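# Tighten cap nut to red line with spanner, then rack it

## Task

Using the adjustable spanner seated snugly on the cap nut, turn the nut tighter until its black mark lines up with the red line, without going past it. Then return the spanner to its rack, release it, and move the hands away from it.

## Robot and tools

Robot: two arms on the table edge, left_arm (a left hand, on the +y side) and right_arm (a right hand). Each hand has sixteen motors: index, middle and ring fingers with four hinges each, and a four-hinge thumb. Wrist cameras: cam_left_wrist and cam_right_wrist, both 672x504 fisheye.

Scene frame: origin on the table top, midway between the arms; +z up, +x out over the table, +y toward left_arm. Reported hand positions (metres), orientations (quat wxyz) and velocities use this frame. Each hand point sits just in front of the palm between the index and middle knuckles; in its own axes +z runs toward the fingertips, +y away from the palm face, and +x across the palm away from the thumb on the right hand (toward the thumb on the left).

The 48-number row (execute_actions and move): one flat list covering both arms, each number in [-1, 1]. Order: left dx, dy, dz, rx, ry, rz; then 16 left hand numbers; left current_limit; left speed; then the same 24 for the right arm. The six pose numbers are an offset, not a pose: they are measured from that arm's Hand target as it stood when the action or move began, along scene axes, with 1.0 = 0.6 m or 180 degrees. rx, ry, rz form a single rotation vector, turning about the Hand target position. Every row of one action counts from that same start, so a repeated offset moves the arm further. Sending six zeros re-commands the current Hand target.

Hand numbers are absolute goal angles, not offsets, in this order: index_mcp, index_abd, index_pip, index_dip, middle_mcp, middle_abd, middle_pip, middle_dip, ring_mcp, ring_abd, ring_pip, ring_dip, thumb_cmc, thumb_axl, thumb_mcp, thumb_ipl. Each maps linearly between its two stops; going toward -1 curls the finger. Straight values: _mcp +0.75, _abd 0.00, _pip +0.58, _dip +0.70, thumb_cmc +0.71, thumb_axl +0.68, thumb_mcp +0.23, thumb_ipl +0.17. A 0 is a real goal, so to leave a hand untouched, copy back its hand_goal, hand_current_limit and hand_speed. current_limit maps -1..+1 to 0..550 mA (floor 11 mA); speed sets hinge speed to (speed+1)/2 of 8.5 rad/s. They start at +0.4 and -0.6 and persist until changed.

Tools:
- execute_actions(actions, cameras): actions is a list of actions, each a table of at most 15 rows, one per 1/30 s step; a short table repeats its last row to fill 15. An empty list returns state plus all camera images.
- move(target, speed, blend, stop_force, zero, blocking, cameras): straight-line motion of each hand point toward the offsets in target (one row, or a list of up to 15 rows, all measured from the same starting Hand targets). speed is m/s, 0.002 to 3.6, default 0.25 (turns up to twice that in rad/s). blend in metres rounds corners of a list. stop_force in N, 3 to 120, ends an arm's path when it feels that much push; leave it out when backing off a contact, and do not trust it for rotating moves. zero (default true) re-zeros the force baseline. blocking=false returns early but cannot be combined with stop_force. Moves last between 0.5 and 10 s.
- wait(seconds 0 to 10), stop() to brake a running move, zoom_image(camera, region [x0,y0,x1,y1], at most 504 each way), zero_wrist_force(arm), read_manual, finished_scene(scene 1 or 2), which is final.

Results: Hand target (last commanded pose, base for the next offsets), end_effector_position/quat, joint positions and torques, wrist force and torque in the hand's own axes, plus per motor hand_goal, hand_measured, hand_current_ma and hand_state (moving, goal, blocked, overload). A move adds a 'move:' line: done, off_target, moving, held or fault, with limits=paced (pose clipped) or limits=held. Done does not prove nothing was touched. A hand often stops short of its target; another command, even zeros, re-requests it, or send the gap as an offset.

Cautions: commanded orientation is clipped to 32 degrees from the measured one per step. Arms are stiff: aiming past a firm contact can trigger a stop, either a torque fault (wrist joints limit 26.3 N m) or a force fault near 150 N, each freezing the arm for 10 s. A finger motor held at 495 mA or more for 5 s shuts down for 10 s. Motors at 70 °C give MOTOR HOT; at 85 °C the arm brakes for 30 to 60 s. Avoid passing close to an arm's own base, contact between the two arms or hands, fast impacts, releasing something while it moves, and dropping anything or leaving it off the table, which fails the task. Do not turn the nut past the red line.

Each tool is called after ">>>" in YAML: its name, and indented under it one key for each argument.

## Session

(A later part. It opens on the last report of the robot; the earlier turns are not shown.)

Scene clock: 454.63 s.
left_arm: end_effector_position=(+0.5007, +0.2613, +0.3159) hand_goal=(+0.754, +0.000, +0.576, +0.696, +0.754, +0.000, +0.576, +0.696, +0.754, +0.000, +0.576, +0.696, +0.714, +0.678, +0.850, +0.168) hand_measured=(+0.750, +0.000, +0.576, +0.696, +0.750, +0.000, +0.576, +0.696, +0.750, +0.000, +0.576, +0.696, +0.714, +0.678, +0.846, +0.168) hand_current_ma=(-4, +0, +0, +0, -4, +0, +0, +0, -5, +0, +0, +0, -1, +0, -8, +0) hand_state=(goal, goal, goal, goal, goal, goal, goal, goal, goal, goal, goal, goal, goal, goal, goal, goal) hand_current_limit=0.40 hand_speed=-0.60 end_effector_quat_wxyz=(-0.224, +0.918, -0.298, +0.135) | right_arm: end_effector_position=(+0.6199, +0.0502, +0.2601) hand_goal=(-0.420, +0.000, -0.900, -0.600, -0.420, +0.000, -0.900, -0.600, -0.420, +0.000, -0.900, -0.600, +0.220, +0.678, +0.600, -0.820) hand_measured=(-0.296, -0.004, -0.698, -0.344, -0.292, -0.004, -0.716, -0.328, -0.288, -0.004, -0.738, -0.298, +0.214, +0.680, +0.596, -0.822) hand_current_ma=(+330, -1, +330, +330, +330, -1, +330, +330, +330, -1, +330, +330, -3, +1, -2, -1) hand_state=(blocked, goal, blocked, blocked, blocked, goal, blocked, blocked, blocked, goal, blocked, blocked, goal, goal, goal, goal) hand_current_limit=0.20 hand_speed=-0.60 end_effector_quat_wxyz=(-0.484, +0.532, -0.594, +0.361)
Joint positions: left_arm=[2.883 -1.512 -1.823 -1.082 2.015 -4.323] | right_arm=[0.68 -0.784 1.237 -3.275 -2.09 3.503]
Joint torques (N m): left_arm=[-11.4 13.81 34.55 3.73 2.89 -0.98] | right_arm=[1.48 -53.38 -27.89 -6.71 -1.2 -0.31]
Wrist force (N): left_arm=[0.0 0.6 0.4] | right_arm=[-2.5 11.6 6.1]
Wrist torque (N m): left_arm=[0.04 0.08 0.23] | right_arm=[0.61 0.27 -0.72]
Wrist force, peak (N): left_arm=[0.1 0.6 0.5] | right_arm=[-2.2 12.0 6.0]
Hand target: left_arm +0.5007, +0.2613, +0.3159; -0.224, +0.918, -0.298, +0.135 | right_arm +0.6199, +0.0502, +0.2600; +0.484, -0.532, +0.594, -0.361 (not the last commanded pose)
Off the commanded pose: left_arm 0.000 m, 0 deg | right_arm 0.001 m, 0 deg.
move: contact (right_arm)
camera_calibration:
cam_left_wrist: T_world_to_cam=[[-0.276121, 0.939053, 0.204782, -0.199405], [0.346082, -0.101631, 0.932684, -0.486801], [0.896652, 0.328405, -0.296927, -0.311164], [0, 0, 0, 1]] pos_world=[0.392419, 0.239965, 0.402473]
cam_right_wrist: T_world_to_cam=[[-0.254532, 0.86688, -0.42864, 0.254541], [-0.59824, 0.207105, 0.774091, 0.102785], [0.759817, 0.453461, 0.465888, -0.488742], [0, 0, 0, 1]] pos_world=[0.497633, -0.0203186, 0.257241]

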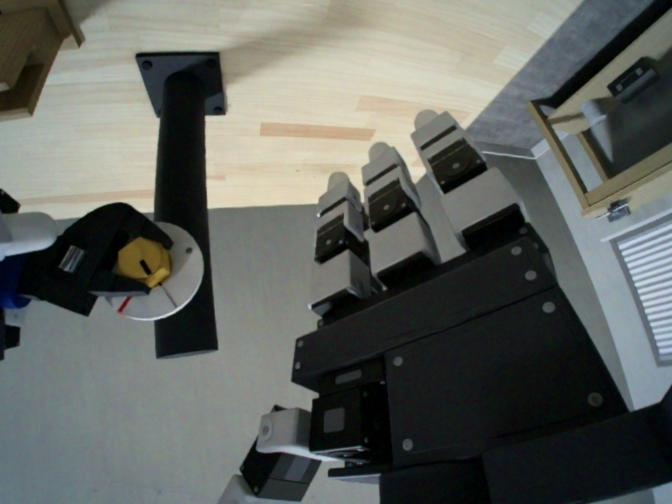

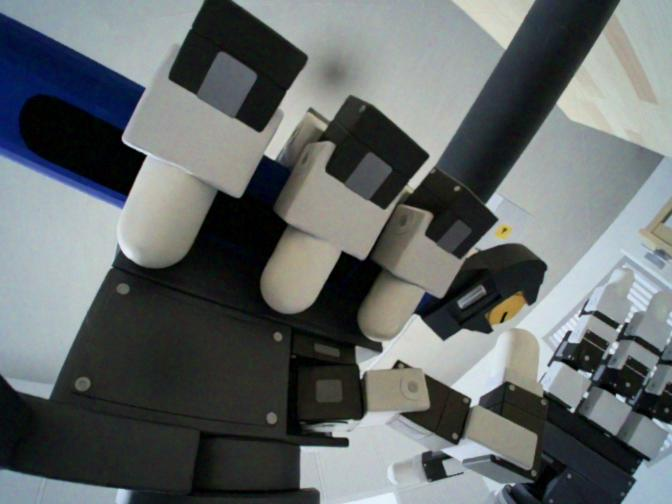

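>>> execute_actions:
  actions:
    - [[0,0,0,0,0,0,0.754,0,0.576,0.696,0.754,0,0.576,0.696,0.754,0,0.576,0.696,0.714,0.678,0.85,0.168,0.4,-0.6,0,0,0,0,0,0,-0.42,0,-0.9,-0.6,-0.42,0,-0.9,-0.6,-0.42,0,-0.9,-0.6,0.26,0.678,0.5,-0.86,0.2,-0.5]]
    - [[0,0,0,0,0,0,0.754,0,0.576,0.696,0.754,0,0.576,0.696,0.754,0,0.576,0.696,0.714,0.678,0.85,0.168,0.4,-0.6,0,0,0,0,0,0,-0.42,0,-0.9,-0.6,-0.42,0,-0.9,-0.6,-0.42,0,-0.9,-0.6,0.26,0.678,0.22,-0.85,0.4,-0.7]]
  cameras: ["cam_right_wrist"]

>>> zoom_image:
  camera: "cam_right_wrist"
  region: [435, 265, 525, 335]

>>> execute_actions:
  actions:
    - [[0,0,0,0,0,0,0.754,0,0.576,0.696,0.754,0,0.576,0.696,0.754,0,0.576,0.696,0.714,0.678,0.85,0.168,0.4,-0.6,0,0,0,0,0,0,-0.42,0,-0.9,-0.6,-0.42,0,-0.9,-0.6,-0.42,0,-0.9,-0.6,0.33,0.678,0.22,-0.75,0.4,-0.8]]
  cameras: ["cam_right_wrist"]

>>> zoom_image:
  camera: "cam_right_wrist"
  region: [435, 265, 525, 335]

>>> execute_actions:
  actions:
    - [[0,0,0,0,0,0,0.754,0,0.576,0.696,0.754,0,0.576,0.696,0.754,0,0.576,0.696,0.714,0.678,0.85,0.168,0.4,-0.6,0,0,0,0,0,0,-0.42,0,-0.9,-0.6,-0.42,0,-0.9,-0.6,-0.42,0,-0.9,-0.6,0.41,0.678,0.2,-0.63,0.4,-0.8]]
  cameras: ["cam_right_wrist"]

>>> zoom_image:
  camera: "cam_right_wrist"
  region: [435, 265, 525, 335]

Scene clock: 456.70 s.
left_arm: end_effector_position=(+0.5007, +0.2613, +0.3159) hand_goal=(+0.754, +0.000, +0.576, +0.696, +0.754, +0.000, +0.576, +0.696, +0.754, +0.000, +0.576, +0.696, +0.714, +0.678, +0.850, +0.168) hand_measured=(+0.750, +0.000, +0.576, +0.696, +0.750, +0.000, +0.576, +0.696, +0.750, +0.000, +0.576, +0.696, +0.714, +0.678, +0.846, +0.168) hand_current_ma=(-4, +0, +0, +0, -4, +0, +0, +0, -5, +0, +0, +0, -1, +0, -8, +0) hand_state=(goal, goal, goal, goal, goal, goal, goal, goal, goal, goal, goal, goal, goal, goal, goal, goal) hand_current_limit=0.40 hand_speed=-0.60 end_effector_quat_wxyz=(-0.224, +0.918, -0.298, +0.135) | right_arm: end_effector_position=(+0.6199, +0.0502, +0.2600) hand_goal=(-0.420, +0.000, -0.900, -0.600, -0.420, +0.000, -0.900, -0.600, -0.420, +0.000, -0.900, -0.600, +0.260, +0.678, +0.220, -0.850) hand_measured=(-0.296, -0.004, -0.698, -0.344, -0.292, -0.004, -0.716, -0.328, -0.288, -0.004, -0.738, -0.298, +0.242, +0.680, +0.314, -0.842) hand_current_ma=(+379, -1, +385, +385, +385, -1, +385, +385, +385, -1, +385, +385, -18, +1, +341, +6) hand_state=(blocked, goal, blocked, blocked, blocked, goal, blocked, blocked, blocked, goal, blocked, blocked, goal, goal, blocked, goal) hand_current_limit=0.40 hand_speed=-0.70 end_effector_quat_wxyz=(-0.484, +0.532, -0.594, +0.361)
Joint positions: left_arm=[2.883 -1.512 -1.823 -1.082 2.015 -4.323] | right_arm=[0.68 -0.784 1.237 -3.275 -2.09 3.503]
Joint torques (N m): left_arm=[-11.08 13.38 33.75 3.72 2.68 -0.98] | right_arm=[10.74 -52.22 -31.48 -6.81 -1.29 -0.61]
Wrist force (N): left_arm=[-0.1 0.3 0.1] | right_arm=[-0.1 8.7 3.9]
Wrist torque (N m): left_arm=[0.02 0.08 0.22] | right_arm=[0.54 -0.08 -0.35]
Wrist force, peak (N): left_arm=[-0.1 0.6 0.5] | right_arm=[-1.9 12.0 5.8]
Hand target: left_arm +0.5007, +0.2613, +0.3159; -0.224, +0.918, -0.298, +0.135 | right_arm +0.6199, +0.0502, +0.2600; +0.484, -0.532, +0.594, -0.361
Off the commanded pose: left_arm 0.000 m, 0 deg | right_arm 0.000 m, 0 deg.
camera_calibration:
cam_right_wrist: T_world_to_cam=[[-0.254618, 0.866829, -0.428692, 0.254467], [-0.598301, 0.207068, 0.774053, 0.102881], [0.75974, 0.453575, 0.465902, -0.488704], [0, 0, 0, 1]] pos_world=[0.497633, -0.0202189, 0.257141]
Images, in order (width x height): cam_right_wrist 672x504.

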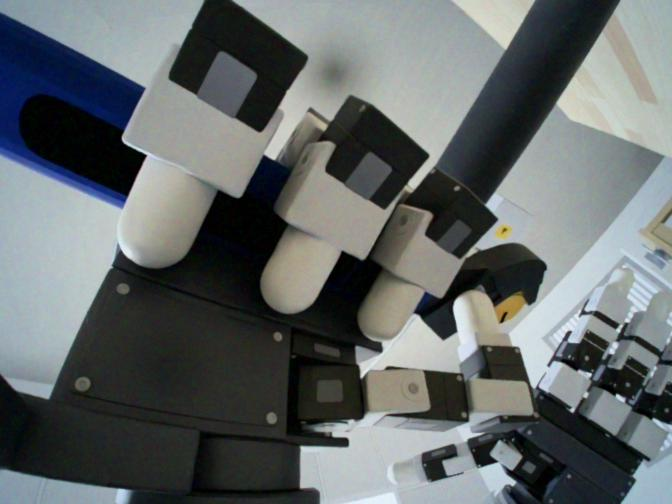

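Scaled by 5.600 from the camera's 672x504 image, which has a finer 960x720 frame.

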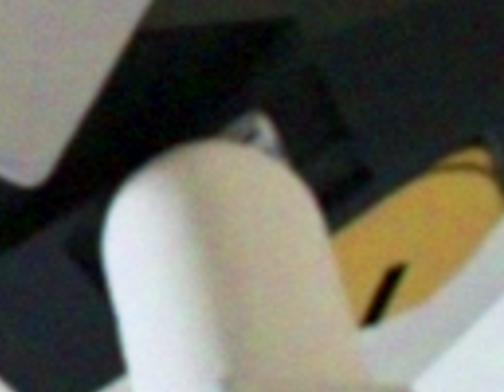

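Scene clock: 457.40 s.
left_arm: end_effector_position=(+0.5007, +0.2613, +0.3159) hand_goal=(+0.754, +0.000, +0.576, +0.696, +0.754, +0.000, +0.576, +0.696, +0.754, +0.000, +0.576, +0.696, +0.714, +0.678, +0.850, +0.168) hand_measured=(+0.750, +0.000, +0.576, +0.696, +0.750, +0.000, +0.576, +0.696, +0.750, +0.000, +0.576, +0.696, +0.714, +0.678, +0.846, +0.168) hand_current_ma=(-4, +0, +0, +0, -4, +0, +0, +0, -5, +0, +0, +0, -1, +0, -8, +0) hand_state=(goal, goal, goal, goal, goal, goal, goal, goal, goal, goal, goal, goal, goal, goal, goal, goal) hand_current_limit=0.40 hand_speed=-0.60 end_effector_quat_wxyz=(-0.224, +0.918, -0.298, +0.135) | right_arm: end_effector_position=(+0.6199, +0.0502, +0.2600) hand_goal=(-0.420, +0.000, -0.900, -0.600, -0.420, +0.000, -0.900, -0.600, -0.420, +0.000, -0.900, -0.600, +0.330, +0.678, +0.220, -0.750) hand_measured=(-0.296, -0.004, -0.698, -0.344, -0.292, -0.004, -0.716, -0.328, -0.288, -0.004, -0.738, -0.298, +0.264, +0.668, +0.296, -0.792) hand_current_ma=(+379, -1, +385, +385, +385, -1, +385, +385, +385, -1, +385, +385, -136, -8, +247, -99) hand_state=(blocked, goal, blocked, blocked, blocked, goal, blocked, blocked, blocked, goal, blocked, blocked, blocked, goal, blocked, blocked) hand_current_limit=0.40 hand_speed=-0.80 end_effector_quat_wxyz=(-0.484, +0.532, -0.594, +0.361)
Joint positions: left_arm=[2.883 -1.512 -1.823 -1.082 2.015 -4.323] | right_arm=[0.68 -0.784 1.237 -3.275 -2.09 3.503]
Joint torques (N m): left_arm=[-11.82 13.99 34.14 3.67 2.84 -0.89] | right_arm=[10.55 -52.12 -31.65 -6.03 -1.39 -0.89]
Wrist force (N): left_arm=[0.0 0.2 0.2] | right_arm=[0.1 7.7 3.9]
Wrist torque (N m): left_arm=[0.00 0.07 0.24] | right_arm=[0.51 -0.07 -0.22]
Wrist force, peak (N): left_arm=[0.1 0.9 0.2] | right_arm=[0.0 8.5 4.5]
Hand target: left_arm +0.5007, +0.2613, +0.3159; -0.224, +0.918, -0.298, +0.135 | right_arm +0.6199, +0.0502, +0.2600; +0.484, -0.532, +0.594, -0.361
Off the commanded pose: left_arm 0.000 m, 0 deg | right_arm 0.000 m, 0 deg.
camera_calibration:
cam_right_wrist: T_world_to_cam=[[-0.254669, 0.866847, -0.428625, 0.254476], [-0.598279, 0.206992, 0.77409, 0.102859], [0.75974, 0.453574, 0.465902, -0.488704], [0, 0, 0, 1]] pos_world=[0.497633, -0.0202191, 0.257141]
Images, in order (width x height): cam_right_wrist 672x504.

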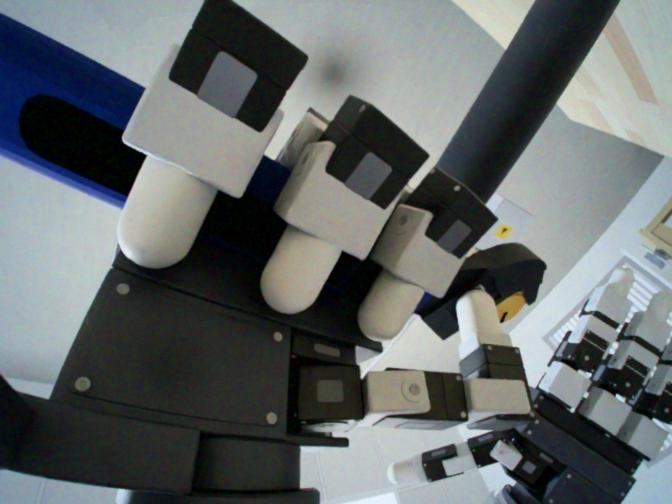

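Scaled by 5.600 from the camera's 672x504 image, which has a finer 960x720 frame.

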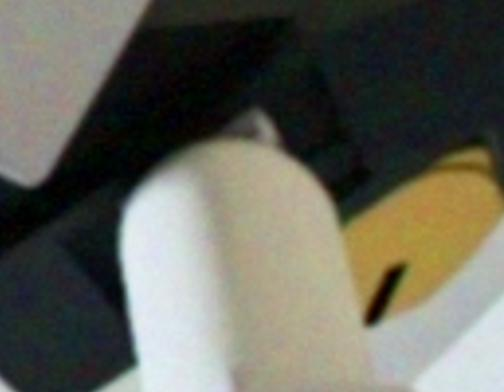

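Scene clock: 458.10 s.
left_arm: end_effector_position=(+0.5007, +0.2613, +0.3159) hand_goal=(+0.754, +0.000, +0.576, +0.696, +0.754, +0.000, +0.576, +0.696, +0.754, +0.000, +0.576, +0.696, +0.714, +0.678, +0.850, +0.168) hand_measured=(+0.750, +0.000, +0.576, +0.696, +0.750, +0.000, +0.576, +0.696, +0.750, +0.000, +0.576, +0.696, +0.714, +0.678, +0.846, +0.168) hand_current_ma=(-4, +0, +0, +0, -4, +0, +0, +0, -5, +0, +0, +0, -1, +0, -8, +0) hand_state=(goal, goal, goal, goal, goal, goal, goal, goal, goal, goal, goal, goal, goal, goal, goal, goal) hand_current_limit=0.40 hand_speed=-0.60 end_effector_quat_wxyz=(-0.224, +0.918, -0.298, +0.135) | right_arm: end_effector_position=(+0.6199, +0.0502, +0.2600) hand_goal=(-0.420, +0.000, -0.900, -0.600, -0.420, +0.000, -0.900, -0.600, -0.420, +0.000, -0.900, -0.600, +0.410, +0.678, +0.200, -0.630) hand_measured=(-0.296, -0.004, -0.698, -0.344, -0.292, -0.004, -0.716, -0.328, -0.288, -0.004, -0.738, -0.298, +0.282, +0.658, +0.284, -0.742) hand_current_ma=(+385, -1, +385, +385, +385, -1, +385, +385, +385, -1, +385, +385, -380, -28, +287, -385) hand_state=(blocked, goal, blocked, blocked, blocked, goal, blocked, blocked, blocked, goal, blocked, blocked, blocked, blocked, blocked, blocked) hand_current_limit=0.40 hand_speed=-0.80 end_effector_quat_wxyz=(-0.484, +0.532, -0.594, +0.361)
Joint positions: left_arm=[2.883 -1.512 -1.823 -1.082 2.015 -4.323] | right_arm=[0.68 -0.784 1.237 -3.275 -2.09 3.503]
Joint torques (N m): left_arm=[-11.29 14.23 34.43 3.62 2.74 -0.91] | right_arm=[10.18 -52.33 -32.03 -5.24 -1.45 -1.05]
Wrist force (N): left_arm=[0.2 0.2 0.2] | right_arm=[0.5 7.0 3.6]
Wrist torque (N m): left_arm=[-0.01 0.05 0.24] | right_arm=[0.50 -0.12 -0.13]
Wrist force, peak (N): left_arm=[0.2 0.5 0.6] | right_arm=[0.2 7.9 4.1]
Hand target: left_arm +0.5007, +0.2613, +0.3159; -0.224, +0.918, -0.298, +0.135 | right_arm +0.6199, +0.0502, +0.2600; +0.484, -0.532, +0.594, -0.361
Off the commanded pose: left_arm 0.000 m, 0 deg | right_arm 0.000 m, 0 deg.
camera_calibration:
cam_right_wrist: T_world_to_cam=[[-0.254669, 0.866847, -0.428625, 0.254476], [-0.598279, 0.206992, 0.77409, 0.102859], [0.75974, 0.453574, 0.465902, -0.488704], [0, 0, 0, 1]] pos_world=[0.497633, -0.0202191, 0.257141]
Images, in order (width x height): cam_right_wrist 672x504.

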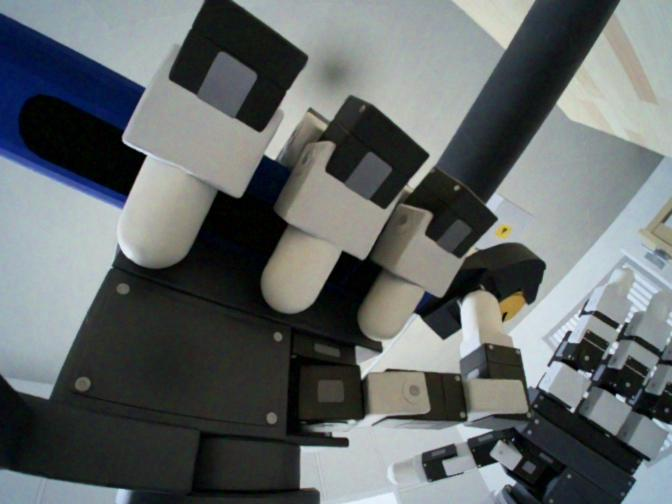

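Scaled by 5.600 from the camera's 672x504 image, which has a finer 960x720 frame.

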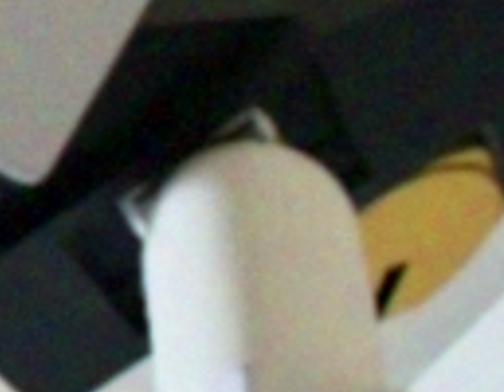

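>>> execute_actions:
  actions:
    - [[0,0,0,0,0,0,0.754,0,0.576,0.696,0.754,0,0.576,0.696,0.754,0,0.576,0.696,0.714,0.678,0.85,0.168,0.4,-0.6,0,0,0,0,0,0,-0.42,0,-0.9,-0.6,-0.42,0,-0.9,-0.6,-0.42,0,-0.9,-0.6,0.36,0.678,0.5,-0.7,0.2,-0.5]]
    - [[0,0,0,0,0,0,0.754,0,0.576,0.696,0.754,0,0.576,0.696,0.754,0,0.576,0.696,0.714,0.678,0.85,0.168,0.4,-0.6,0,0,0,0,0,0,-0.42,0,-0.9,-0.6,-0.42,0,-0.9,-0.6,-0.42,0,-0.9,-0.6,0.26,0.678,0.55,-0.86,0.2,-0.5]]
  cameras: ["all"]

>>> zoom_image:
  camera: "cam_right_wrist"
  region: [450, 278, 494, 312]

>>> zoom_image:
  camera: "cam_left_wrist"
  region: [60, 200, 180, 300]

Scene clock: 459.83 s.
left_arm: end_effector_position=(+0.5007, +0.2613, +0.3159) hand_goal=(+0.754, +0.000, +0.576, +0.696, +0.754, +0.000, +0.576, +0.696, +0.754, +0.000, +0.576, +0.696, +0.714, +0.678, +0.850, +0.168) hand_measured=(+0.750, +0.000, +0.576, +0.696, +0.750, +0.000, +0.576, +0.696, +0.750, +0.000, +0.576, +0.696, +0.714, +0.678, +0.846, +0.168) hand_current_ma=(-4, +0, +0, +0, -4, +0, +0, +0, -5, +0, +0, +0, -1, +0, -8, +0) hand_state=(goal, goal, goal, goal, goal, goal, goal, goal, goal, goal, goal, goal, goal, goal, goal, goal) hand_current_limit=0.40 hand_speed=-0.60 end_effector_quat_wxyz=(-0.224, +0.918, -0.298, +0.135) | right_arm: end_effector_position=(+0.6199, +0.0502, +0.2600) hand_goal=(-0.420, +0.000, -0.900, -0.600, -0.420, +0.000, -0.900, -0.600, -0.420, +0.000, -0.900, -0.600, +0.260, +0.678, +0.550, -0.860) hand_measured=(-0.294, -0.004, -0.698, -0.344, -0.292, -0.004, -0.716, -0.328, -0.288, -0.004, -0.738, -0.298, +0.254, +0.676, +0.546, -0.858) hand_current_ma=(+330, -1, +330, +330, +330, -1, +330, +330, +330, -1, +330, +330, -3, -1, -2, +1) hand_state=(blocked, goal, blocked, blocked, blocked, goal, blocked, blocked, blocked, goal, blocked, blocked, goal, goal, goal, goal) hand_current_limit=0.20 hand_speed=-0.50 end_effector_quat_wxyz=(-0.484, +0.532, -0.594, +0.361)
Joint positions: left_arm=[2.883 -1.512 -1.823 -1.082 2.015 -4.323] | right_arm=[0.68 -0.784 1.237 -3.275 -2.09 3.503]
Joint torques (N m): left_arm=[-10.56 13.45 33.94 3.6 2.78 -0.81] | right_arm=[8.93 -54.24 -31.78 -3.09 -1.44 -1.45]
Wrist force (N): left_arm=[0.0 0.3 0.3] | right_arm=[-0.1 9.6 4.3]
Wrist torque (N m): left_arm=[0.00 0.07 0.24] | right_arm=[0.62 0.03 -0.41]
Wrist force, peak (N): left_arm=[0.2 0.6 0.4] | right_arm=[-0.1 9.6 4.7]
Hand target: left_arm +0.5007, +0.2613, +0.3159; -0.224, +0.918, -0.298, +0.135 | right_arm +0.6199, +0.0502, +0.2600; +0.484, -0.532, +0.594, -0.361
Off the commanded pose: left_arm 0.000 m, 0 deg | right_arm 0.000 m, 0 deg.
camera_calibration:
cam_left_wrist: T_world_to_cam=[[-0.276121, 0.939053, 0.204782, -0.199405], [0.346082, -0.101631, 0.932684, -0.486801], [0.896652, 0.328405, -0.296927, -0.311164], [0, 0, 0, 1]] pos_world=[0.392419, 0.239965, 0.402473]
cam_right_wrist: T_world_to_cam=[[-0.254669, 0.866847, -0.428625, 0.254476], [-0.598279, 0.206992, 0.77409, 0.102859], [0.75974, 0.453574, 0.465902, -0.488704], [0, 0, 0, 1]] pos_world=[0.497633, -0.0202191, 0.257141]

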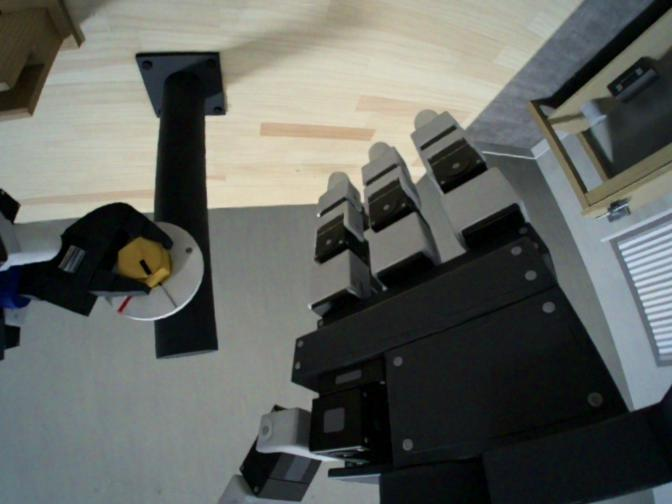

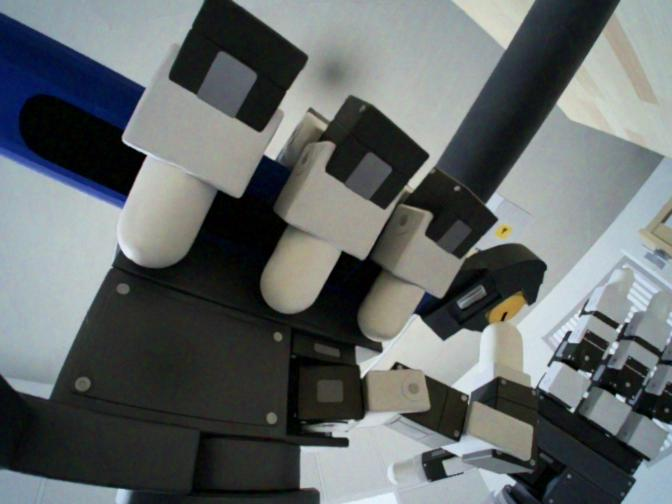

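Scaled by 11.455 from the camera's 672x504 image, which has a finer 960x720 frame.

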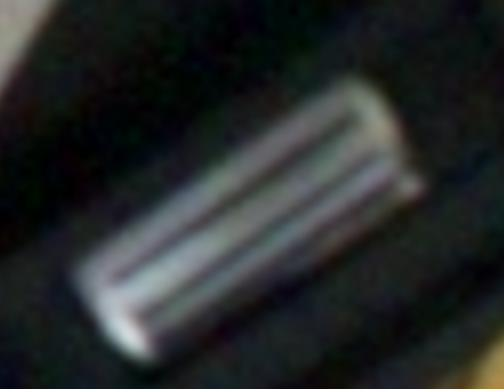

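Scaled by 4.200 from the camera's 672x504 image, which has a finer 960x720 frame.

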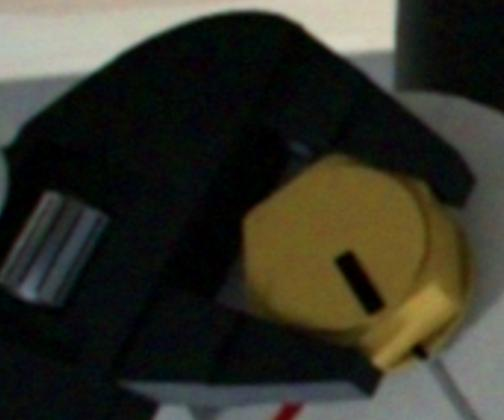

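>>> move:
  target: [0,0,0,0,0,0,0.754,0,0.576,0.696,0.754,0,0.576,0.696,0.754,0,0.576,0.696,0.714,0.678,0.85,0.168,0.4,-0.6,0,0.00141,-0.00302,0,0,0,-0.42,0,-0.9,-0.6,-0.42,0,-0.9,-0.6,-0.42,0,-0.9,-0.6,0.26,0.678,0.55,-0.86,0.2,-0.5]
  speed: 0.003
  stop_force: 5
  cameras: []

Scene clock: 461.80 s.
left_arm: end_effector_position=(+0.5007, +0.2613, +0.3159) hand_goal=(+0.754, +0.000, +0.576, +0.696, +0.754, +0.000, +0.576, +0.696, +0.754, +0.000, +0.576, +0.696, +0.714, +0.678, +0.850, +0.168) hand_measured=(+0.750, +0.000, +0.576, +0.696, +0.750, +0.000, +0.576, +0.696, +0.750, +0.000, +0.576, +0.696, +0.714, +0.678, +0.846, +0.168) hand_current_ma=(-4, +0, +0, +0, -4, +0, +0, +0, -5, +0, +0, +0, -1, +0, -8, +0) hand_state=(goal, goal, goal, goal, goal, goal, goal, goal, goal, goal, goal, goal, goal, goal, goal, goal) hand_current_limit=0.40 hand_speed=-0.60 end_effector_quat_wxyz=(-0.224, +0.918, -0.298, +0.135) | right_arm: end_effector_position=(+0.6199, +0.0504, +0.2596) hand_goal=(-0.420, +0.000, -0.900, -0.600, -0.420, +0.000, -0.900, -0.600, -0.420, +0.000, -0.900, -0.600, +0.260, +0.678, +0.550, -0.860) hand_measured=(-0.294, -0.004, -0.698, -0.344, -0.292, -0.004, -0.716, -0.328, -0.288, -0.004, -0.738, -0.298, +0.254, +0.676, +0.546, -0.858) hand_current_ma=(+330, -1, +330, +330, +330, -1, +330, +330, +330, -1, +330, +330, -3, -1, -2, +1) hand_state=(blocked, goal, blocked, blocked, blocked, goal, blocked, blocked, blocked, goal, blocked, blocked, goal, goal, goal, goal) hand_current_limit=0.20 hand_speed=-0.50 end_effector_quat_wxyz=(-0.483, +0.533, -0.594, +0.361)
Joint positions: left_arm=[2.883 -1.512 -1.823 -1.082 2.015 -4.323] | right_arm=[0.68 -0.783 1.236 -3.275 -2.09 3.503]
Joint torques (N m): left_arm=[-11.4 13.82 33.83 3.49 2.74 -0.97] | right_arm=[4.38 -71.94 -24.69 -0.53 0.17 0.37]
Wrist force (N): left_arm=[0.2 0.3 0.3] | right_arm=[2.1 3.8 3.0]
Wrist torque (N m): left_arm=[0.00 0.05 0.25] | right_arm=[0.35 -0.28 0.28]
Wrist force, peak (N): left_arm=[0.3 0.6 0.5] | right_arm=[-0.2 9.7 4.6]
Hand target: left_arm +0.5007, +0.2613, +0.3159; -0.224, +0.918, -0.298, +0.135 | right_arm +0.6199, +0.0503, +0.2597; +0.483, -0.532, +0.594, -0.361 (not the last commanded pose)
Off the commanded pose: left_arm 0.000 m, 0 deg | right_arm 0.002 m, 0 deg.
move: contact (right_arm)
No camera images: "cameras" was empty.

>>> move:
  target: [0,0,0,0,0,0,0.754,0,0.576,0.696,0.754,0,0.576,0.696,0.754,0,0.576,0.696,0.714,0.678,0.85,0.168,0.4,-0.6,0,0.00807,-0.01362,0.02222,0,0,-0.42,0,-0.9,-0.6,-0.42,0,-0.9,-0.6,-0.42,0,-0.9,-0.6,0.26,0.678,0.8,-0.86,0.2,-0.5]
  speed: 0.02
  cameras: ["cam_left_wrist"]

>>> zoom_image:
  camera: "cam_left_wrist"
  region: [60, 200, 220, 330]

Scene clock: 465.97 s.
left_arm: end_effector_position=(+0.5007, +0.2613, +0.3159) hand_goal=(+0.754, +0.000, +0.576, +0.696, +0.754, +0.000, +0.576, +0.696, +0.754, +0.000, +0.576, +0.696, +0.714, +0.678, +0.850, +0.168) hand_measured=(+0.750, +0.000, +0.576, +0.696, +0.750, +0.000, +0.576, +0.696, +0.750, +0.000, +0.576, +0.696, +0.714, +0.678, +0.846, +0.168) hand_current_ma=(-4, +0, +0, +0, -4, +0, +0, +0, -5, +0, +0, +0, -1, +0, -8, +0) hand_state=(goal, goal, goal, goal, goal, goal, goal, goal, goal, goal, goal, goal, goal, goal, goal, goal) hand_current_limit=0.40 hand_speed=-0.60 end_effector_quat_wxyz=(-0.224, +0.918, -0.298, +0.135) | right_arm: end_effector_position=(+0.6199, +0.0552, +0.2515) hand_goal=(-0.420, +0.000, -0.900, -0.600, -0.420, +0.000, -0.900, -0.600, -0.420, +0.000, -0.900, -0.600, +0.260, +0.678, +0.800, -0.860) hand_measured=(-0.294, -0.004, -0.698, -0.344, -0.292, -0.004, -0.716, -0.328, -0.288, -0.004, -0.738, -0.298, +0.254, +0.678, +0.796, -0.858) hand_current_ma=(+330, -1, +330, +330, +330, -1, +330, +330, +330, -1, +330, +330, -3, +0, -3, +1) hand_state=(blocked, goal, blocked, blocked, blocked, goal, blocked, blocked, blocked, goal, blocked, blocked, goal, goal, goal, goal) hand_current_limit=0.20 hand_speed=-0.50 end_effector_quat_wxyz=(+0.502, -0.515, +0.606, -0.340)
Joint positions: left_arm=[2.883 -1.512 -1.823 -1.082 2.015 -4.323] | right_arm=[0.675 -0.774 1.256 -3.316 -2.068 3.563]
Joint torques (N m): left_arm=[-11.54 14.38 33.74 3.35 2.56 -0.75] | right_arm=[-9.77 -45.88 -14.56 -6.97 2.47 3.94]
Wrist force (N): left_arm=[-0.1 0.6 0.2] | right_arm=[4.6 -0.8 1.2]
Wrist torque (N m): left_arm=[0.04 0.09 0.22] | right_arm=[-0.38 0.28 -1.40]
Wrist force, peak (N): left_arm=[0.0 0.7 0.3] | right_arm=[0.3 7.8 4.1]
Hand target: left_arm +0.5007, +0.2613, +0.3159; -0.224, +0.918, -0.298, +0.135 | right_arm +0.6199, +0.0552, +0.2515; +0.502, -0.515, +0.606, -0.340
Off the commanded pose: left_arm 0.000 m, 0 deg | right_arm 0.000 m, 0 deg.
move: done
camera_calibration:
cam_left_wrist: T_world_to_cam=[[-0.276121, 0.939053, 0.204782, -0.199405], [0.346082, -0.101631, 0.932684, -0.486801], [0.896652, 0.328405, -0.296927, -0.311164], [0, 0, 0, 1]] pos_world=[0.392419, 0.239965, 0.402473]
Images, in order (width x height): cam_left_wrist 672x504.

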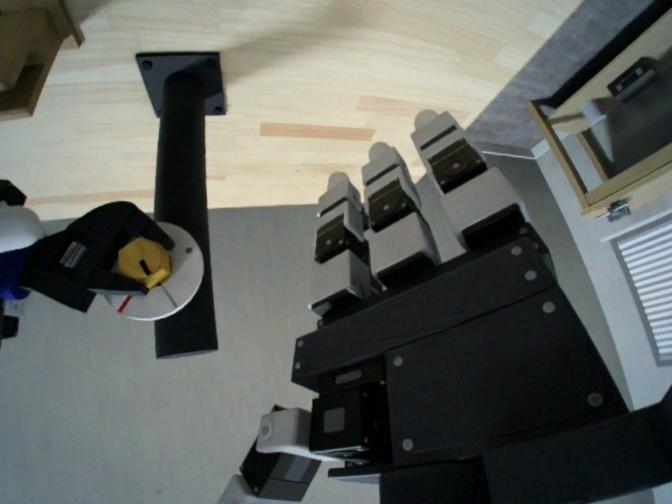

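Scaled by 3.150 from the camera's 672x504 image, which has a finer 960x720 frame.

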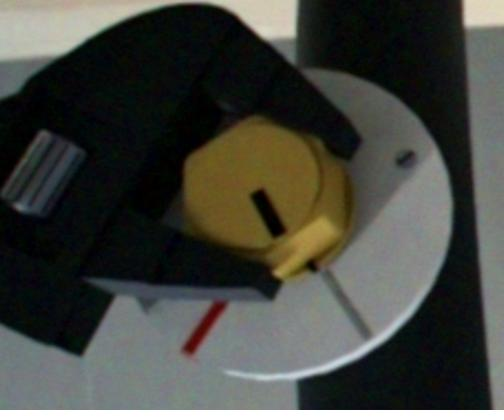

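>>> move:
  target: [0,0,0,0,0,0,0.754,0,0.576,0.696,0.754,0,0.576,0.696,0.754,0,0.576,0.696,0.714,0.678,0.85,0.168,0.4,-0.6,0,0.00892,-0.01317,0.02222,0,0,-0.42,0,-0.9,-0.6,-0.42,0,-0.9,-0.6,-0.42,0,-0.9,-0.6,0.26,0.678,0.8,-0.86,0.2,-0.5]
  speed: 0.02
  cameras: ["cam_left_wrist"]

>>> zoom_image:
  camera: "cam_left_wrist"
  region: [60, 200, 220, 330]

Scene clock: 468.57 s.
left_arm: end_effector_position=(+0.5007, +0.2613, +0.3159) hand_goal=(+0.754, +0.000, +0.576, +0.696, +0.754, +0.000, +0.576, +0.696, +0.754, +0.000, +0.576, +0.696, +0.714, +0.678, +0.850, +0.168) hand_measured=(+0.750, +0.000, +0.576, +0.696, +0.750, +0.000, +0.576, +0.696, +0.750, +0.000, +0.576, +0.696, +0.714, +0.678, +0.846, +0.168) hand_current_ma=(-4, +0, +0, +0, -4, +0, +0, +0, -5, +0, +0, +0, -1, +0, -8, +0) hand_state=(goal, goal, goal, goal, goal, goal, goal, goal, goal, goal, goal, goal, goal, goal, goal, goal) hand_current_limit=0.40 hand_speed=-0.60 end_effector_quat_wxyz=(-0.224, +0.918, -0.298, +0.135) | right_arm: end_effector_position=(+0.6199, +0.0605, +0.2436) hand_goal=(-0.420, +0.000, -0.900, -0.600, -0.420, +0.000, -0.900, -0.600, -0.420, +0.000, -0.900, -0.600, +0.260, +0.678, +0.800, -0.860) hand_measured=(-0.296, -0.006, -0.698, -0.344, -0.292, -0.004, -0.716, -0.328, -0.288, -0.004, -0.738, -0.298, +0.254, +0.678, +0.796, -0.858) hand_current_ma=(+330, -2, +330, +330, +330, -2, +330, +330, +330, -1, +330, +330, -3, +0, -2, +1) hand_state=(blocked, goal, blocked, blocked, blocked, goal, blocked, blocked, blocked, goal, blocked, blocked, goal, goal, goal, goal) hand_current_limit=0.20 hand_speed=-0.50 end_effector_quat_wxyz=(+0.519, -0.498, +0.618, -0.318)
Joint positions: left_arm=[2.883 -1.512 -1.823 -1.082 2.015 -4.323] | right_arm=[0.67 -0.762 1.272 -3.357 -2.046 3.622]
Joint torques (N m): left_arm=[-10.47 13.24 34.07 3.7 2.62 -0.73] | right_arm=[-5.98 -49.5 -17.61 -8.09 3.66 4.96]
Wrist force (N): left_arm=[0.1 0.5 0.4] | right_arm=[13.0 0.5 0.7]
Wrist torque (N m): left_arm=[0.01 0.07 0.24] | right_arm=[-0.50 0.05 -1.67]
Wrist force, peak (N): left_arm=[0.2 0.8 0.5] | right_arm=[14.2 -0.1 0.2]
Hand target: left_arm +0.5007, +0.2613, +0.3159; -0.224, +0.918, -0.298, +0.135 | right_arm +0.6199, +0.0605, +0.2436; +0.519, -0.497, +0.618, -0.318
Off the commanded pose: left_arm 0.000 m, 0 deg | right_arm 0.000 m, 0 deg.
move: done
camera_calibration:
cam_left_wrist: T_world_to_cam=[[-0.276121, 0.939053, 0.204782, -0.199405], [0.346082, -0.101631, 0.932684, -0.486801], [0.896652, 0.328405, -0.296927, -0.311164], [0, 0, 0, 1]] pos_world=[0.392419, 0.239965, 0.402473]
Images, in order (width x height): cam_left_wrist 672x504.

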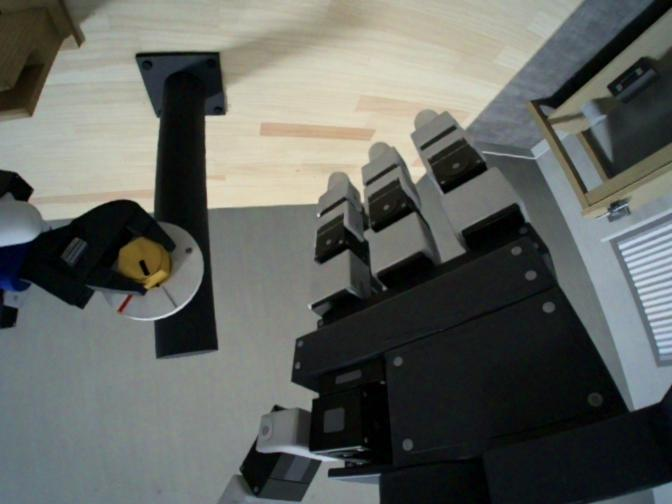

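Scaled by 3.150 from the camera's 672x504 image, which has a finer 960x720 frame.

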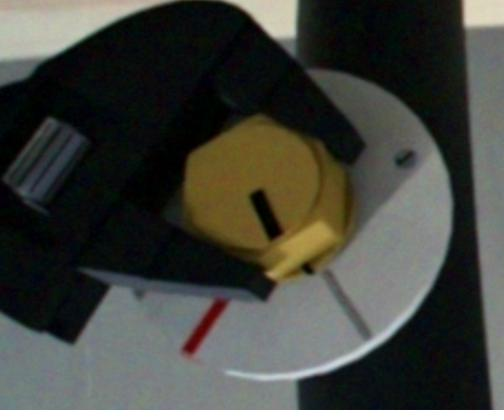

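>>> move:
  target:
    - [0,0,0,0,0,0,0.754,0,0.576,0.696,0.754,0,0.576,0.696,0.754,0,0.576,0.696,0.714,0.678,0.85,0.168,0.4,-0.6,0,0.00925,-0.01253,0.02222,0,0,-0.42,0,-0.9,-0.6,-0.42,0,-0.9,-0.6,-0.42,0,-0.9,-0.6,0.26,0.678,0.8,-0.86,0.2,-0.5]
    - [0,0,0,0,0,0,0.754,0,0.576,0.696,0.754,0,0.576,0.696,0.754,0,0.576,0.696,0.714,0.678,0.85,0.168,0.4,-0.6,0,0.02,-0.02432,0.04444,0,0,-0.42,0,-0.9,-0.6,-0.42,0,-0.9,-0.6,-0.42,0,-0.9,-0.6,0.26,0.678,0.8,-0.86,0.2,-0.5]
    - [0,0,0,0,0,0,0.754,0,0.576,0.696,0.754,0,0.576,0.696,0.754,0,0.576,0.696,0.714,0.678,0.85,0.168,0.4,-0.6,0,0.03157,-0.03537,0.06667,0,0,-0.42,0,-0.9,-0.6,-0.42,0,-0.9,-0.6,-0.42,0,-0.9,-0.6,0.26,0.678,0.8,-0.86,0.2,-0.5]
  speed: 0.03
  blend: [0.001, 0.001, 0]
  cameras: ["all"]

>>> zoom_image:
  camera: "cam_left_wrist"
  region: [60, 200, 220, 330]

Scene clock: 473.80 s.
left_arm: end_effector_position=(+0.5007, +0.2613, +0.3159) hand_goal=(+0.754, +0.000, +0.576, +0.696, +0.754, +0.000, +0.576, +0.696, +0.754, +0.000, +0.576, +0.696, +0.714, +0.678, +0.850, +0.168) hand_measured=(+0.750, +0.000, +0.576, +0.696, +0.750, +0.000, +0.576, +0.696, +0.750, +0.000, +0.576, +0.696, +0.714, +0.678, +0.846, +0.168) hand_current_ma=(-4, +0, +0, +0, -4, +0, +0, +0, -5, +0, +0, +0, -1, +0, -8, +0) hand_state=(goal, goal, goal, goal, goal, goal, goal, goal, goal, goal, goal, goal, goal, goal, goal, goal) hand_current_limit=0.40 hand_speed=-0.60 end_effector_quat_wxyz=(-0.224, +0.918, -0.298, +0.135) | right_arm: end_effector_position=(+0.6199, +0.0794, +0.2224) hand_goal=(-0.420, +0.000, -0.900, -0.600, -0.420, +0.000, -0.900, -0.600, -0.420, +0.000, -0.900, -0.600, +0.260, +0.678, +0.800, -0.860) hand_measured=(-0.296, -0.010, -0.692, -0.346, -0.294, -0.006, -0.716, -0.328, -0.292, -0.006, -0.740, -0.298, +0.254, +0.678, +0.796, -0.858) hand_current_ma=(+330, -6, +330, +330, +330, -3, +330, +330, +330, -2, +330, +330, -3, +0, -2, +1) hand_state=(blocked, goal, blocked, blocked, blocked, goal, blocked, blocked, blocked, goal, blocked, blocked, goal, goal, goal, goal) hand_current_limit=0.20 hand_speed=-0.50 end_effector_quat_wxyz=(+0.568, -0.441, +0.647, -0.252)
Joint positions: left_arm=[2.883 -1.512 -1.823 -1.082 2.015 -4.323] | right_arm=[0.663 -0.711 1.295 -3.474 -1.993 3.802]
Joint torques (N m): left_arm=[-11.03 14.08 34.53 3.53 2.74 -0.61] | right_arm=[2.88 -60.65 -25.37 -10.78 6 7.36]
Wrist force (N): left_arm=[-0.1 0.4 0.3] | right_arm=[31.6 -1.1 -2.1]
Wrist torque (N m): left_arm=[0.01 0.08 0.22] | right_arm=[-0.73 -0.29 -2.13]
Wrist force, peak (N): left_arm=[0.3 0.8 0.4] | right_arm=[31.7 -1.2 -2.2]
Hand target: left_arm +0.5007, +0.2613, +0.3159; -0.224, +0.918, -0.298, +0.135 | right_arm +0.6199, +0.0795, +0.2224; +0.569, -0.440, +0.648, -0.252
Off the commanded pose: left_arm 0.000 m, 0 deg | right_arm 0.000 m, 0 deg.
move: done
camera_calibration:
cam_left_wrist: T_world_to_cam=[[-0.276121, 0.939053, 0.204782, -0.199405], [0.346082, -0.101631, 0.932684, -0.486801], [0.896652, 0.328405, -0.296927, -0.311164], [0, 0, 0, 1]] pos_world=[0.392419, 0.239965, 0.402473]
cam_right_wrist: T_world_to_cam=[[-0.254645, 0.961133, -0.106672, 0.133939], [-0.598158, -0.0698745, 0.798326, 0.142486], [0.759844, 0.267096, 0.592703, -0.497862], [0, 0, 0, 1]] pos_world=[0.497633, 0.0141997, 0.195621]

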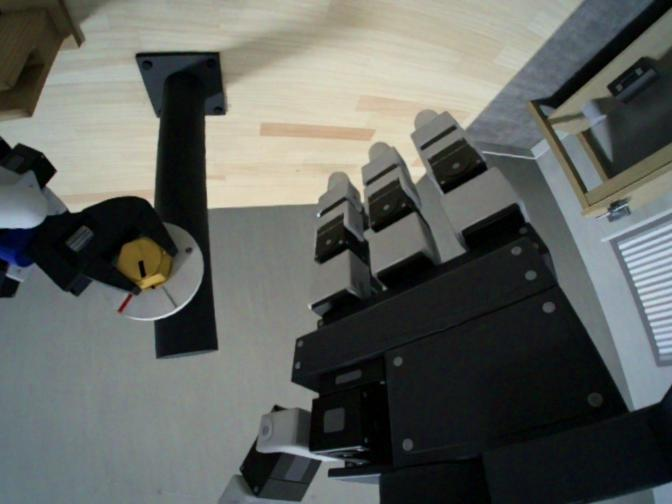

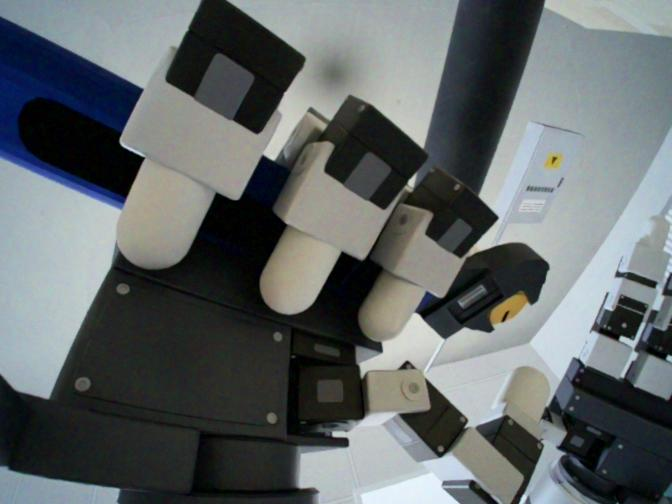

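Scaled by 3.150 from the camera's 672x504 image, which has a finer 960x720 frame.

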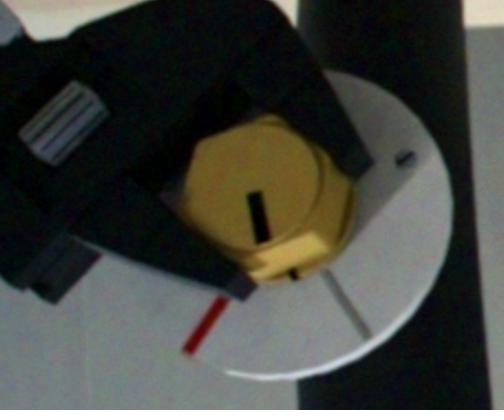

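>>> move:
  target: [0,0,0,0,0,0,0.754,0,0.576,0.696,0.754,0,0.576,0.696,0.754,0,0.576,0.696,0.714,0.678,0.85,0.168,0.4,-0.6,0,-0.00118,-0.00118,0,0,0,-0.42,0,-0.9,-0.6,-0.42,0,-0.9,-0.6,-0.42,0,-0.9,-0.6,0.26,0.678,0.8,-0.86,0.2,-0.5]
  speed: 0.01
  cameras: []

Scene clock: 474.77 s.
left_arm: end_effector_position=(+0.5007, +0.2613, +0.3159) hand_goal=(+0.754, +0.000, +0.576, +0.696, +0.754, +0.000, +0.576, +0.696, +0.754, +0.000, +0.576, +0.696, +0.714, +0.678, +0.850, +0.168) hand_measured=(+0.750, +0.000, +0.576, +0.696, +0.750, +0.000, +0.576, +0.696, +0.750, +0.000, +0.576, +0.696, +0.714, +0.678, +0.846, +0.168) hand_current_ma=(-4, +0, +0, +0, -4, +0, +0, +0, -5, +0, +0, +0, -1, +0, -8, +0) hand_state=(goal, goal, goal, goal, goal, goal, goal, goal, goal, goal, goal, goal, goal, goal, goal, goal) hand_current_limit=0.40 hand_speed=-0.60 end_effector_quat_wxyz=(-0.224, +0.918, -0.298, +0.135) | right_arm: end_effector_position=(+0.6199, +0.0789, +0.2217) hand_goal=(-0.420, +0.000, -0.900, -0.600, -0.420, +0.000, -0.900, -0.600, -0.420, +0.000, -0.900, -0.600, +0.260, +0.678, +0.800, -0.860) hand_measured=(-0.296, -0.010, -0.692, -0.348, -0.294, -0.008, -0.716, -0.328, -0.294, -0.006, -0.740, -0.298, +0.254, +0.678, +0.796, -0.858) hand_current_ma=(+330, -6, +330, +330, +330, -4, +330, +330, +330, -3, +330, +330, -3, +0, -2, +1) hand_state=(blocked, goal, blocked, blocked, blocked, goal, blocked, blocked, blocked, goal, blocked, blocked, goal, goal, goal, goal) hand_current_limit=0.20 hand_speed=-0.50 end_effector_quat_wxyz=(+0.569, -0.440, +0.648, -0.252)
Joint positions: left_arm=[2.883 -1.512 -1.823 -1.082 2.015 -4.323] | right_arm=[0.662 -0.711 1.297 -3.477 -1.992 3.802]
Joint torques (N m): left_arm=[-11.26 12.95 34.25 3.73 2.76 -0.66] | right_arm=[-15.08 -71.08 -10.94 -7.91 1.05 0.78]
Wrist force (N): left_arm=[0.6 0.2 0.4] | right_arm=[-7.6 0.0 5.9]
Wrist torque (N m): left_arm=[-0.01 0.01 0.28] | right_arm=[-0.95 1.78 -3.43]
Wrist force, peak (N): left_arm=[0.1 0.6 0.5] | right_arm=[31.8 -1.2 -2.0]
Hand target: left_arm +0.5007, +0.2613, +0.3159; -0.224, +0.918, -0.298, +0.135 | right_arm +0.6199, +0.0788, +0.2217; +0.569, -0.440, +0.648, -0.252
Off the commanded pose: left_arm 0.000 m, 0 deg | right_arm 0.000 m, 0 deg.
move: done
No camera images: "cameras" was empty.

>>> move:
  target:
    - [0,0,0,0,0,0,0.754,0,0.576,0.696,0.754,0,0.576,0.696,0.754,0,0.576,0.696,0.714,0.678,0.85,0.168,0.4,-0.6,0,0.0155,-0.01262,0.02778,0,0,-0.42,0,-0.9,-0.6,-0.42,0,-0.9,-0.6,-0.42,0,-0.9,-0.6,0.26,0.678,0.8,-0.86,0.2,-0.5]
    - [0,0,0,0,0,0,0.754,0,0.576,0.696,0.754,0,0.576,0.696,0.754,0,0.576,0.696,0.714,0.678,0.85,0.168,0.4,-0.6,0,0.03173,-0.0242,0.05556,0,0,-0.42,0,-0.9,-0.6,-0.42,0,-0.9,-0.6,-0.42,0,-0.9,-0.6,0.26,0.678,0.8,-0.86,0.2,-0.5]
  speed: 0.03
  blend: [0.001, 0]
  cameras: ["cam_left_wrist"]

>>> zoom_image:
  camera: "cam_left_wrist"
  region: [60, 200, 220, 330]

Scene clock: 479.83 s.
left_arm: end_effector_position=(+0.5007, +0.2613, +0.3159) hand_goal=(+0.754, +0.000, +0.576, +0.696, +0.754, +0.000, +0.576, +0.696, +0.754, +0.000, +0.576, +0.696, +0.714, +0.678, +0.850, +0.168) hand_measured=(+0.750, +0.000, +0.576, +0.696, +0.750, +0.000, +0.576, +0.696, +0.750, +0.000, +0.576, +0.696, +0.714, +0.678, +0.846, +0.168) hand_current_ma=(-4, +0, +0, +0, -4, +0, +0, +0, -5, +0, +0, +0, -1, +0, -8, +0) hand_state=(goal, goal, goal, goal, goal, goal, goal, goal, goal, goal, goal, goal, goal, goal, goal, goal) hand_current_limit=0.40 hand_speed=-0.60 end_effector_quat_wxyz=(-0.224, +0.918, -0.298, +0.135) | right_arm: end_effector_position=(+0.6199, +0.0978, +0.2072) hand_goal=(-0.420, +0.000, -0.900, -0.600, -0.420, +0.000, -0.900, -0.600, -0.420, +0.000, -0.900, -0.600, +0.260, +0.678, +0.800, -0.860) hand_measured=(-0.298, -0.016, -0.688, -0.354, -0.296, -0.010, -0.716, -0.328, -0.302, -0.008, -0.750, -0.298, +0.254, +0.678, +0.798, -0.858) hand_current_ma=(+330, -11, +330, +330, +330, -5, +329, +330, +326, -5, +330, +330, -3, +0, -1, +1) hand_state=(blocked, goal, blocked, blocked, blocked, goal, blocked, blocked, blocked, goal, blocked, blocked, goal, goal, goal, goal) hand_current_limit=0.20 hand_speed=-0.50 end_effector_quat_wxyz=(+0.605, -0.389, +0.667, -0.195)
Joint positions: left_arm=[2.883 -1.512 -1.823 -1.082 2.015 -4.323] | right_arm=[0.663 -0.653 1.286 -3.565 -1.961 3.954]
Joint torques (N m): left_arm=[-10.65 13.4 33.89 3.36 2.67 -0.63] | right_arm=[22.87 -55.03 -32.83 -8.38 4.5 5.85]
Wrist force (N): left_arm=[-0.2 0.4 0.3] | right_arm=[12.6 -4.8 6.1]
Wrist torque (N m): left_arm=[0.01 0.11 0.22] | right_arm=[-0.15 0.83 -2.33]
Wrist force, peak (N): left_arm=[0.0 0.6 0.6] | right_arm=[14.6 -7.4 5.9]
Hand target: left_arm +0.5007, +0.2613, +0.3159; -0.224, +0.918, -0.298, +0.135 | right_arm +0.6199, +0.0978, +0.2071; +0.605, -0.389, +0.667, -0.195
Off the commanded pose: left_arm 0.000 m, 0 deg | right_arm 0.000 m, 0 deg.
move: done
camera_calibration:
cam_left_wrist: T_world_to_cam=[[-0.276121, 0.939053, 0.204782, -0.199405], [0.346082, -0.101631, 0.932684, -0.486801], [0.896652, 0.328405, -0.296927, -0.311164], [0, 0, 0, 1]] pos_world=[0.392419, 0.239965, 0.402473]
Images, in order (width x height): cam_left_wrist 672x504.

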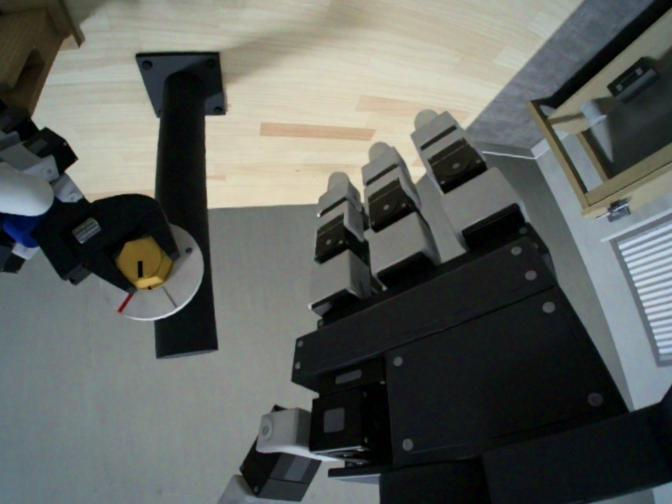

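Scaled by 3.150 from the camera's 672x504 image, which has a finer 960x720 frame.

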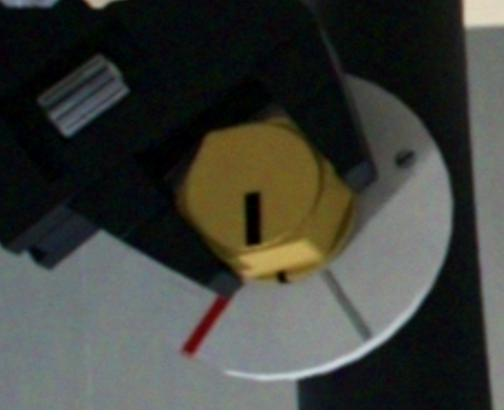

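>>> move:
  target:
    - [0,0,0,0,0,0,0.754,0,0.576,0.696,0.754,0,0.576,0.696,0.754,0,0.576,0.696,0.714,0.678,0.85,0.168,0.4,-0.6,0,0.0165,-0.01022,0.02778,0,0,-0.42,0,-0.9,-0.6,-0.42,0,-0.9,-0.6,-0.42,0,-0.9,-0.6,0.26,0.678,0.8,-0.86,0.2,-0.5]
    - [0,0,0,0,0,0,0.754,0,0.576,0.696,0.754,0,0.576,0.696,0.754,0,0.576,0.696,0.714,0.678,0.85,0.168,0.4,-0.6,0,0.0343,-0.01892,0.05556,0,0,-0.42,0,-0.9,-0.6,-0.42,0,-0.9,-0.6,-0.42,0,-0.9,-0.6,0.26,0.678,0.8,-0.86,0.2,-0.5]
  speed: 0.03
  blend: [0.001, 0]
  cameras: ["cam_left_wrist"]

>>> zoom_image:
  camera: "cam_left_wrist"
  region: [60, 200, 220, 330]

Scene clock: 483.03 s.
left_arm: end_effector_position=(+0.5007, +0.2613, +0.3159) hand_goal=(+0.754, +0.000, +0.576, +0.696, +0.754, +0.000, +0.576, +0.696, +0.754, +0.000, +0.576, +0.696, +0.714, +0.678, +0.850, +0.168) hand_measured=(+0.750, +0.000, +0.576, +0.696, +0.750, +0.000, +0.576, +0.696, +0.750, +0.000, +0.576, +0.696, +0.714, +0.678, +0.846, +0.168) hand_current_ma=(-4, +0, +0, +0, -4, +0, +0, +0, -5, +0, +0, +0, -1, +0, -8, +0) hand_state=(goal, goal, goal, goal, goal, goal, goal, goal, goal, goal, goal, goal, goal, goal, goal, goal) hand_current_limit=0.40 hand_speed=-0.60 end_effector_quat_wxyz=(-0.224, +0.918, -0.298, +0.135) | right_arm: end_effector_position=(+0.6220, +0.1005, +0.2073) hand_goal=(-0.420, +0.000, -0.900, -0.600, -0.420, +0.000, -0.900, -0.600, -0.420, +0.000, -0.900, -0.600, +0.260, +0.678, +0.800, -0.860) hand_measured=(-0.302, -0.040, -0.598, -0.438, -0.294, -0.032, -0.716, -0.328, -0.286, -0.010, -0.768, -0.300, +0.252, +0.678, +0.798, -0.858) hand_current_ma=(+330, -50, +330, +330, +330, -34, +330, +330, +330, -6, +330, +330, -4, +0, +0, +1) hand_state=(blocked, blocked, blocked, blocked, blocked, blocked, blocked, blocked, blocked, goal, blocked, blocked, goal, goal, goal, goal) hand_current_limit=0.20 hand_speed=-0.50 end_effector_quat_wxyz=(+0.619, -0.367, +0.669, -0.183)
Joint positions: left_arm=[2.883 -1.512 -1.823 -1.082 2.015 -4.323] | right_arm=[0.664 -0.633 1.277 -3.604 -1.967 3.993]
Joint torques (N m): left_arm=[-11.01 13.58 34.68 3.35 2.71 -0.48] | right_arm=[-0.14 -57.06 -18.84 -2.32 -0.27 0.15]
Wrist force (N): left_arm=[-0.1 0.5 0.5] | right_arm=[-1.0 4.1 17.7]
Wrist torque (N m): left_arm=[0.00 0.10 0.22] | right_arm=[-0.29 -0.91 -0.65]
Wrist force, peak (N): left_arm=[0.1 0.8 0.3] | right_arm=[-28.5 -112.5 76.6]
Hand target: left_arm +0.5007, +0.2613, +0.3159; -0.224, +0.918, -0.298, +0.135 | right_arm +0.6220, +0.1005, +0.2073; +0.619, -0.367, +0.669, -0.183 (not the last commanded pose)
Off the commanded pose: left_arm 0.000 m, 0 deg | right_arm 0.021 m, 7 deg.
FORCE FAULT: contact force on the right arm reached its limit, and that arm stopped. The contact can be on any part of that arm, not only on its tool. That arm's remaining commands of this call were not run. That arm is still stopped at the end of this call. That arm stays stopped for about 9 more seconds. Until then a move that you send moves the other arm only, and its call returns only when the move has ended. Once the stop has ended, the next robot result says so. If the stop ends while you think or write, that arm runs what you send next, counted from a new Hand target: where the arm stands when the stop ends. While its stop runs, that arm, its gripper or tool too, takes no new command. Until it ends, the stop uses up actions while you think or wait. An arm that is not stopped still takes commands.
move: fault (right_arm); path passed 1 of 2 targets
camera_calibration:
cam_left_wrist: T_world_to_cam=[[-0.276121, 0.939053, 0.204782, -0.199405], [0.346082, -0.101631, 0.932684, -0.486801], [0.896652, 0.328405, -0.296927, -0.311164], [0, 0, 0, 1]] pos_world=[0.392419, 0.239965, 0.402473]
Images, in order (width x height): cam_left_wrist 672x504.

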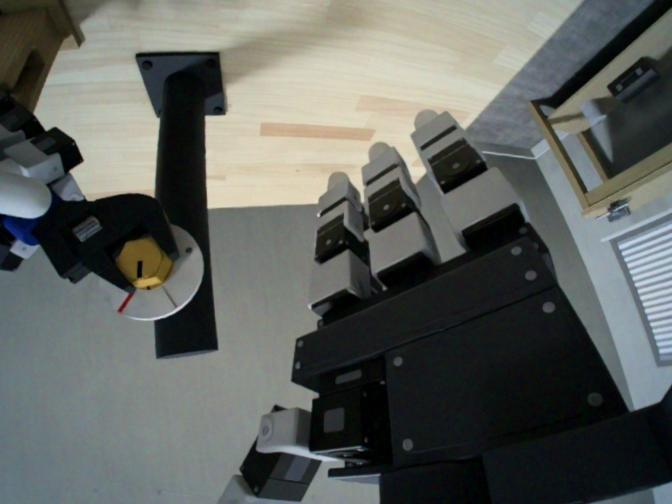

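Scaled by 3.150 from the camera's 672x504 image, which has a finer 960x720 frame.

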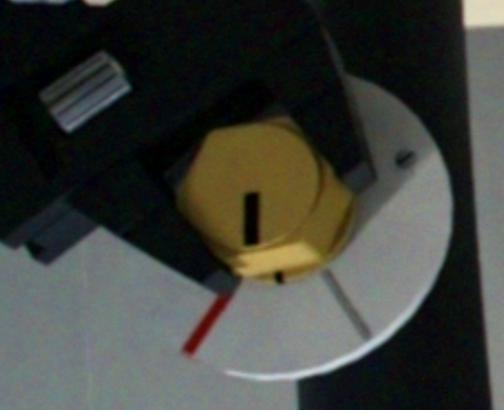

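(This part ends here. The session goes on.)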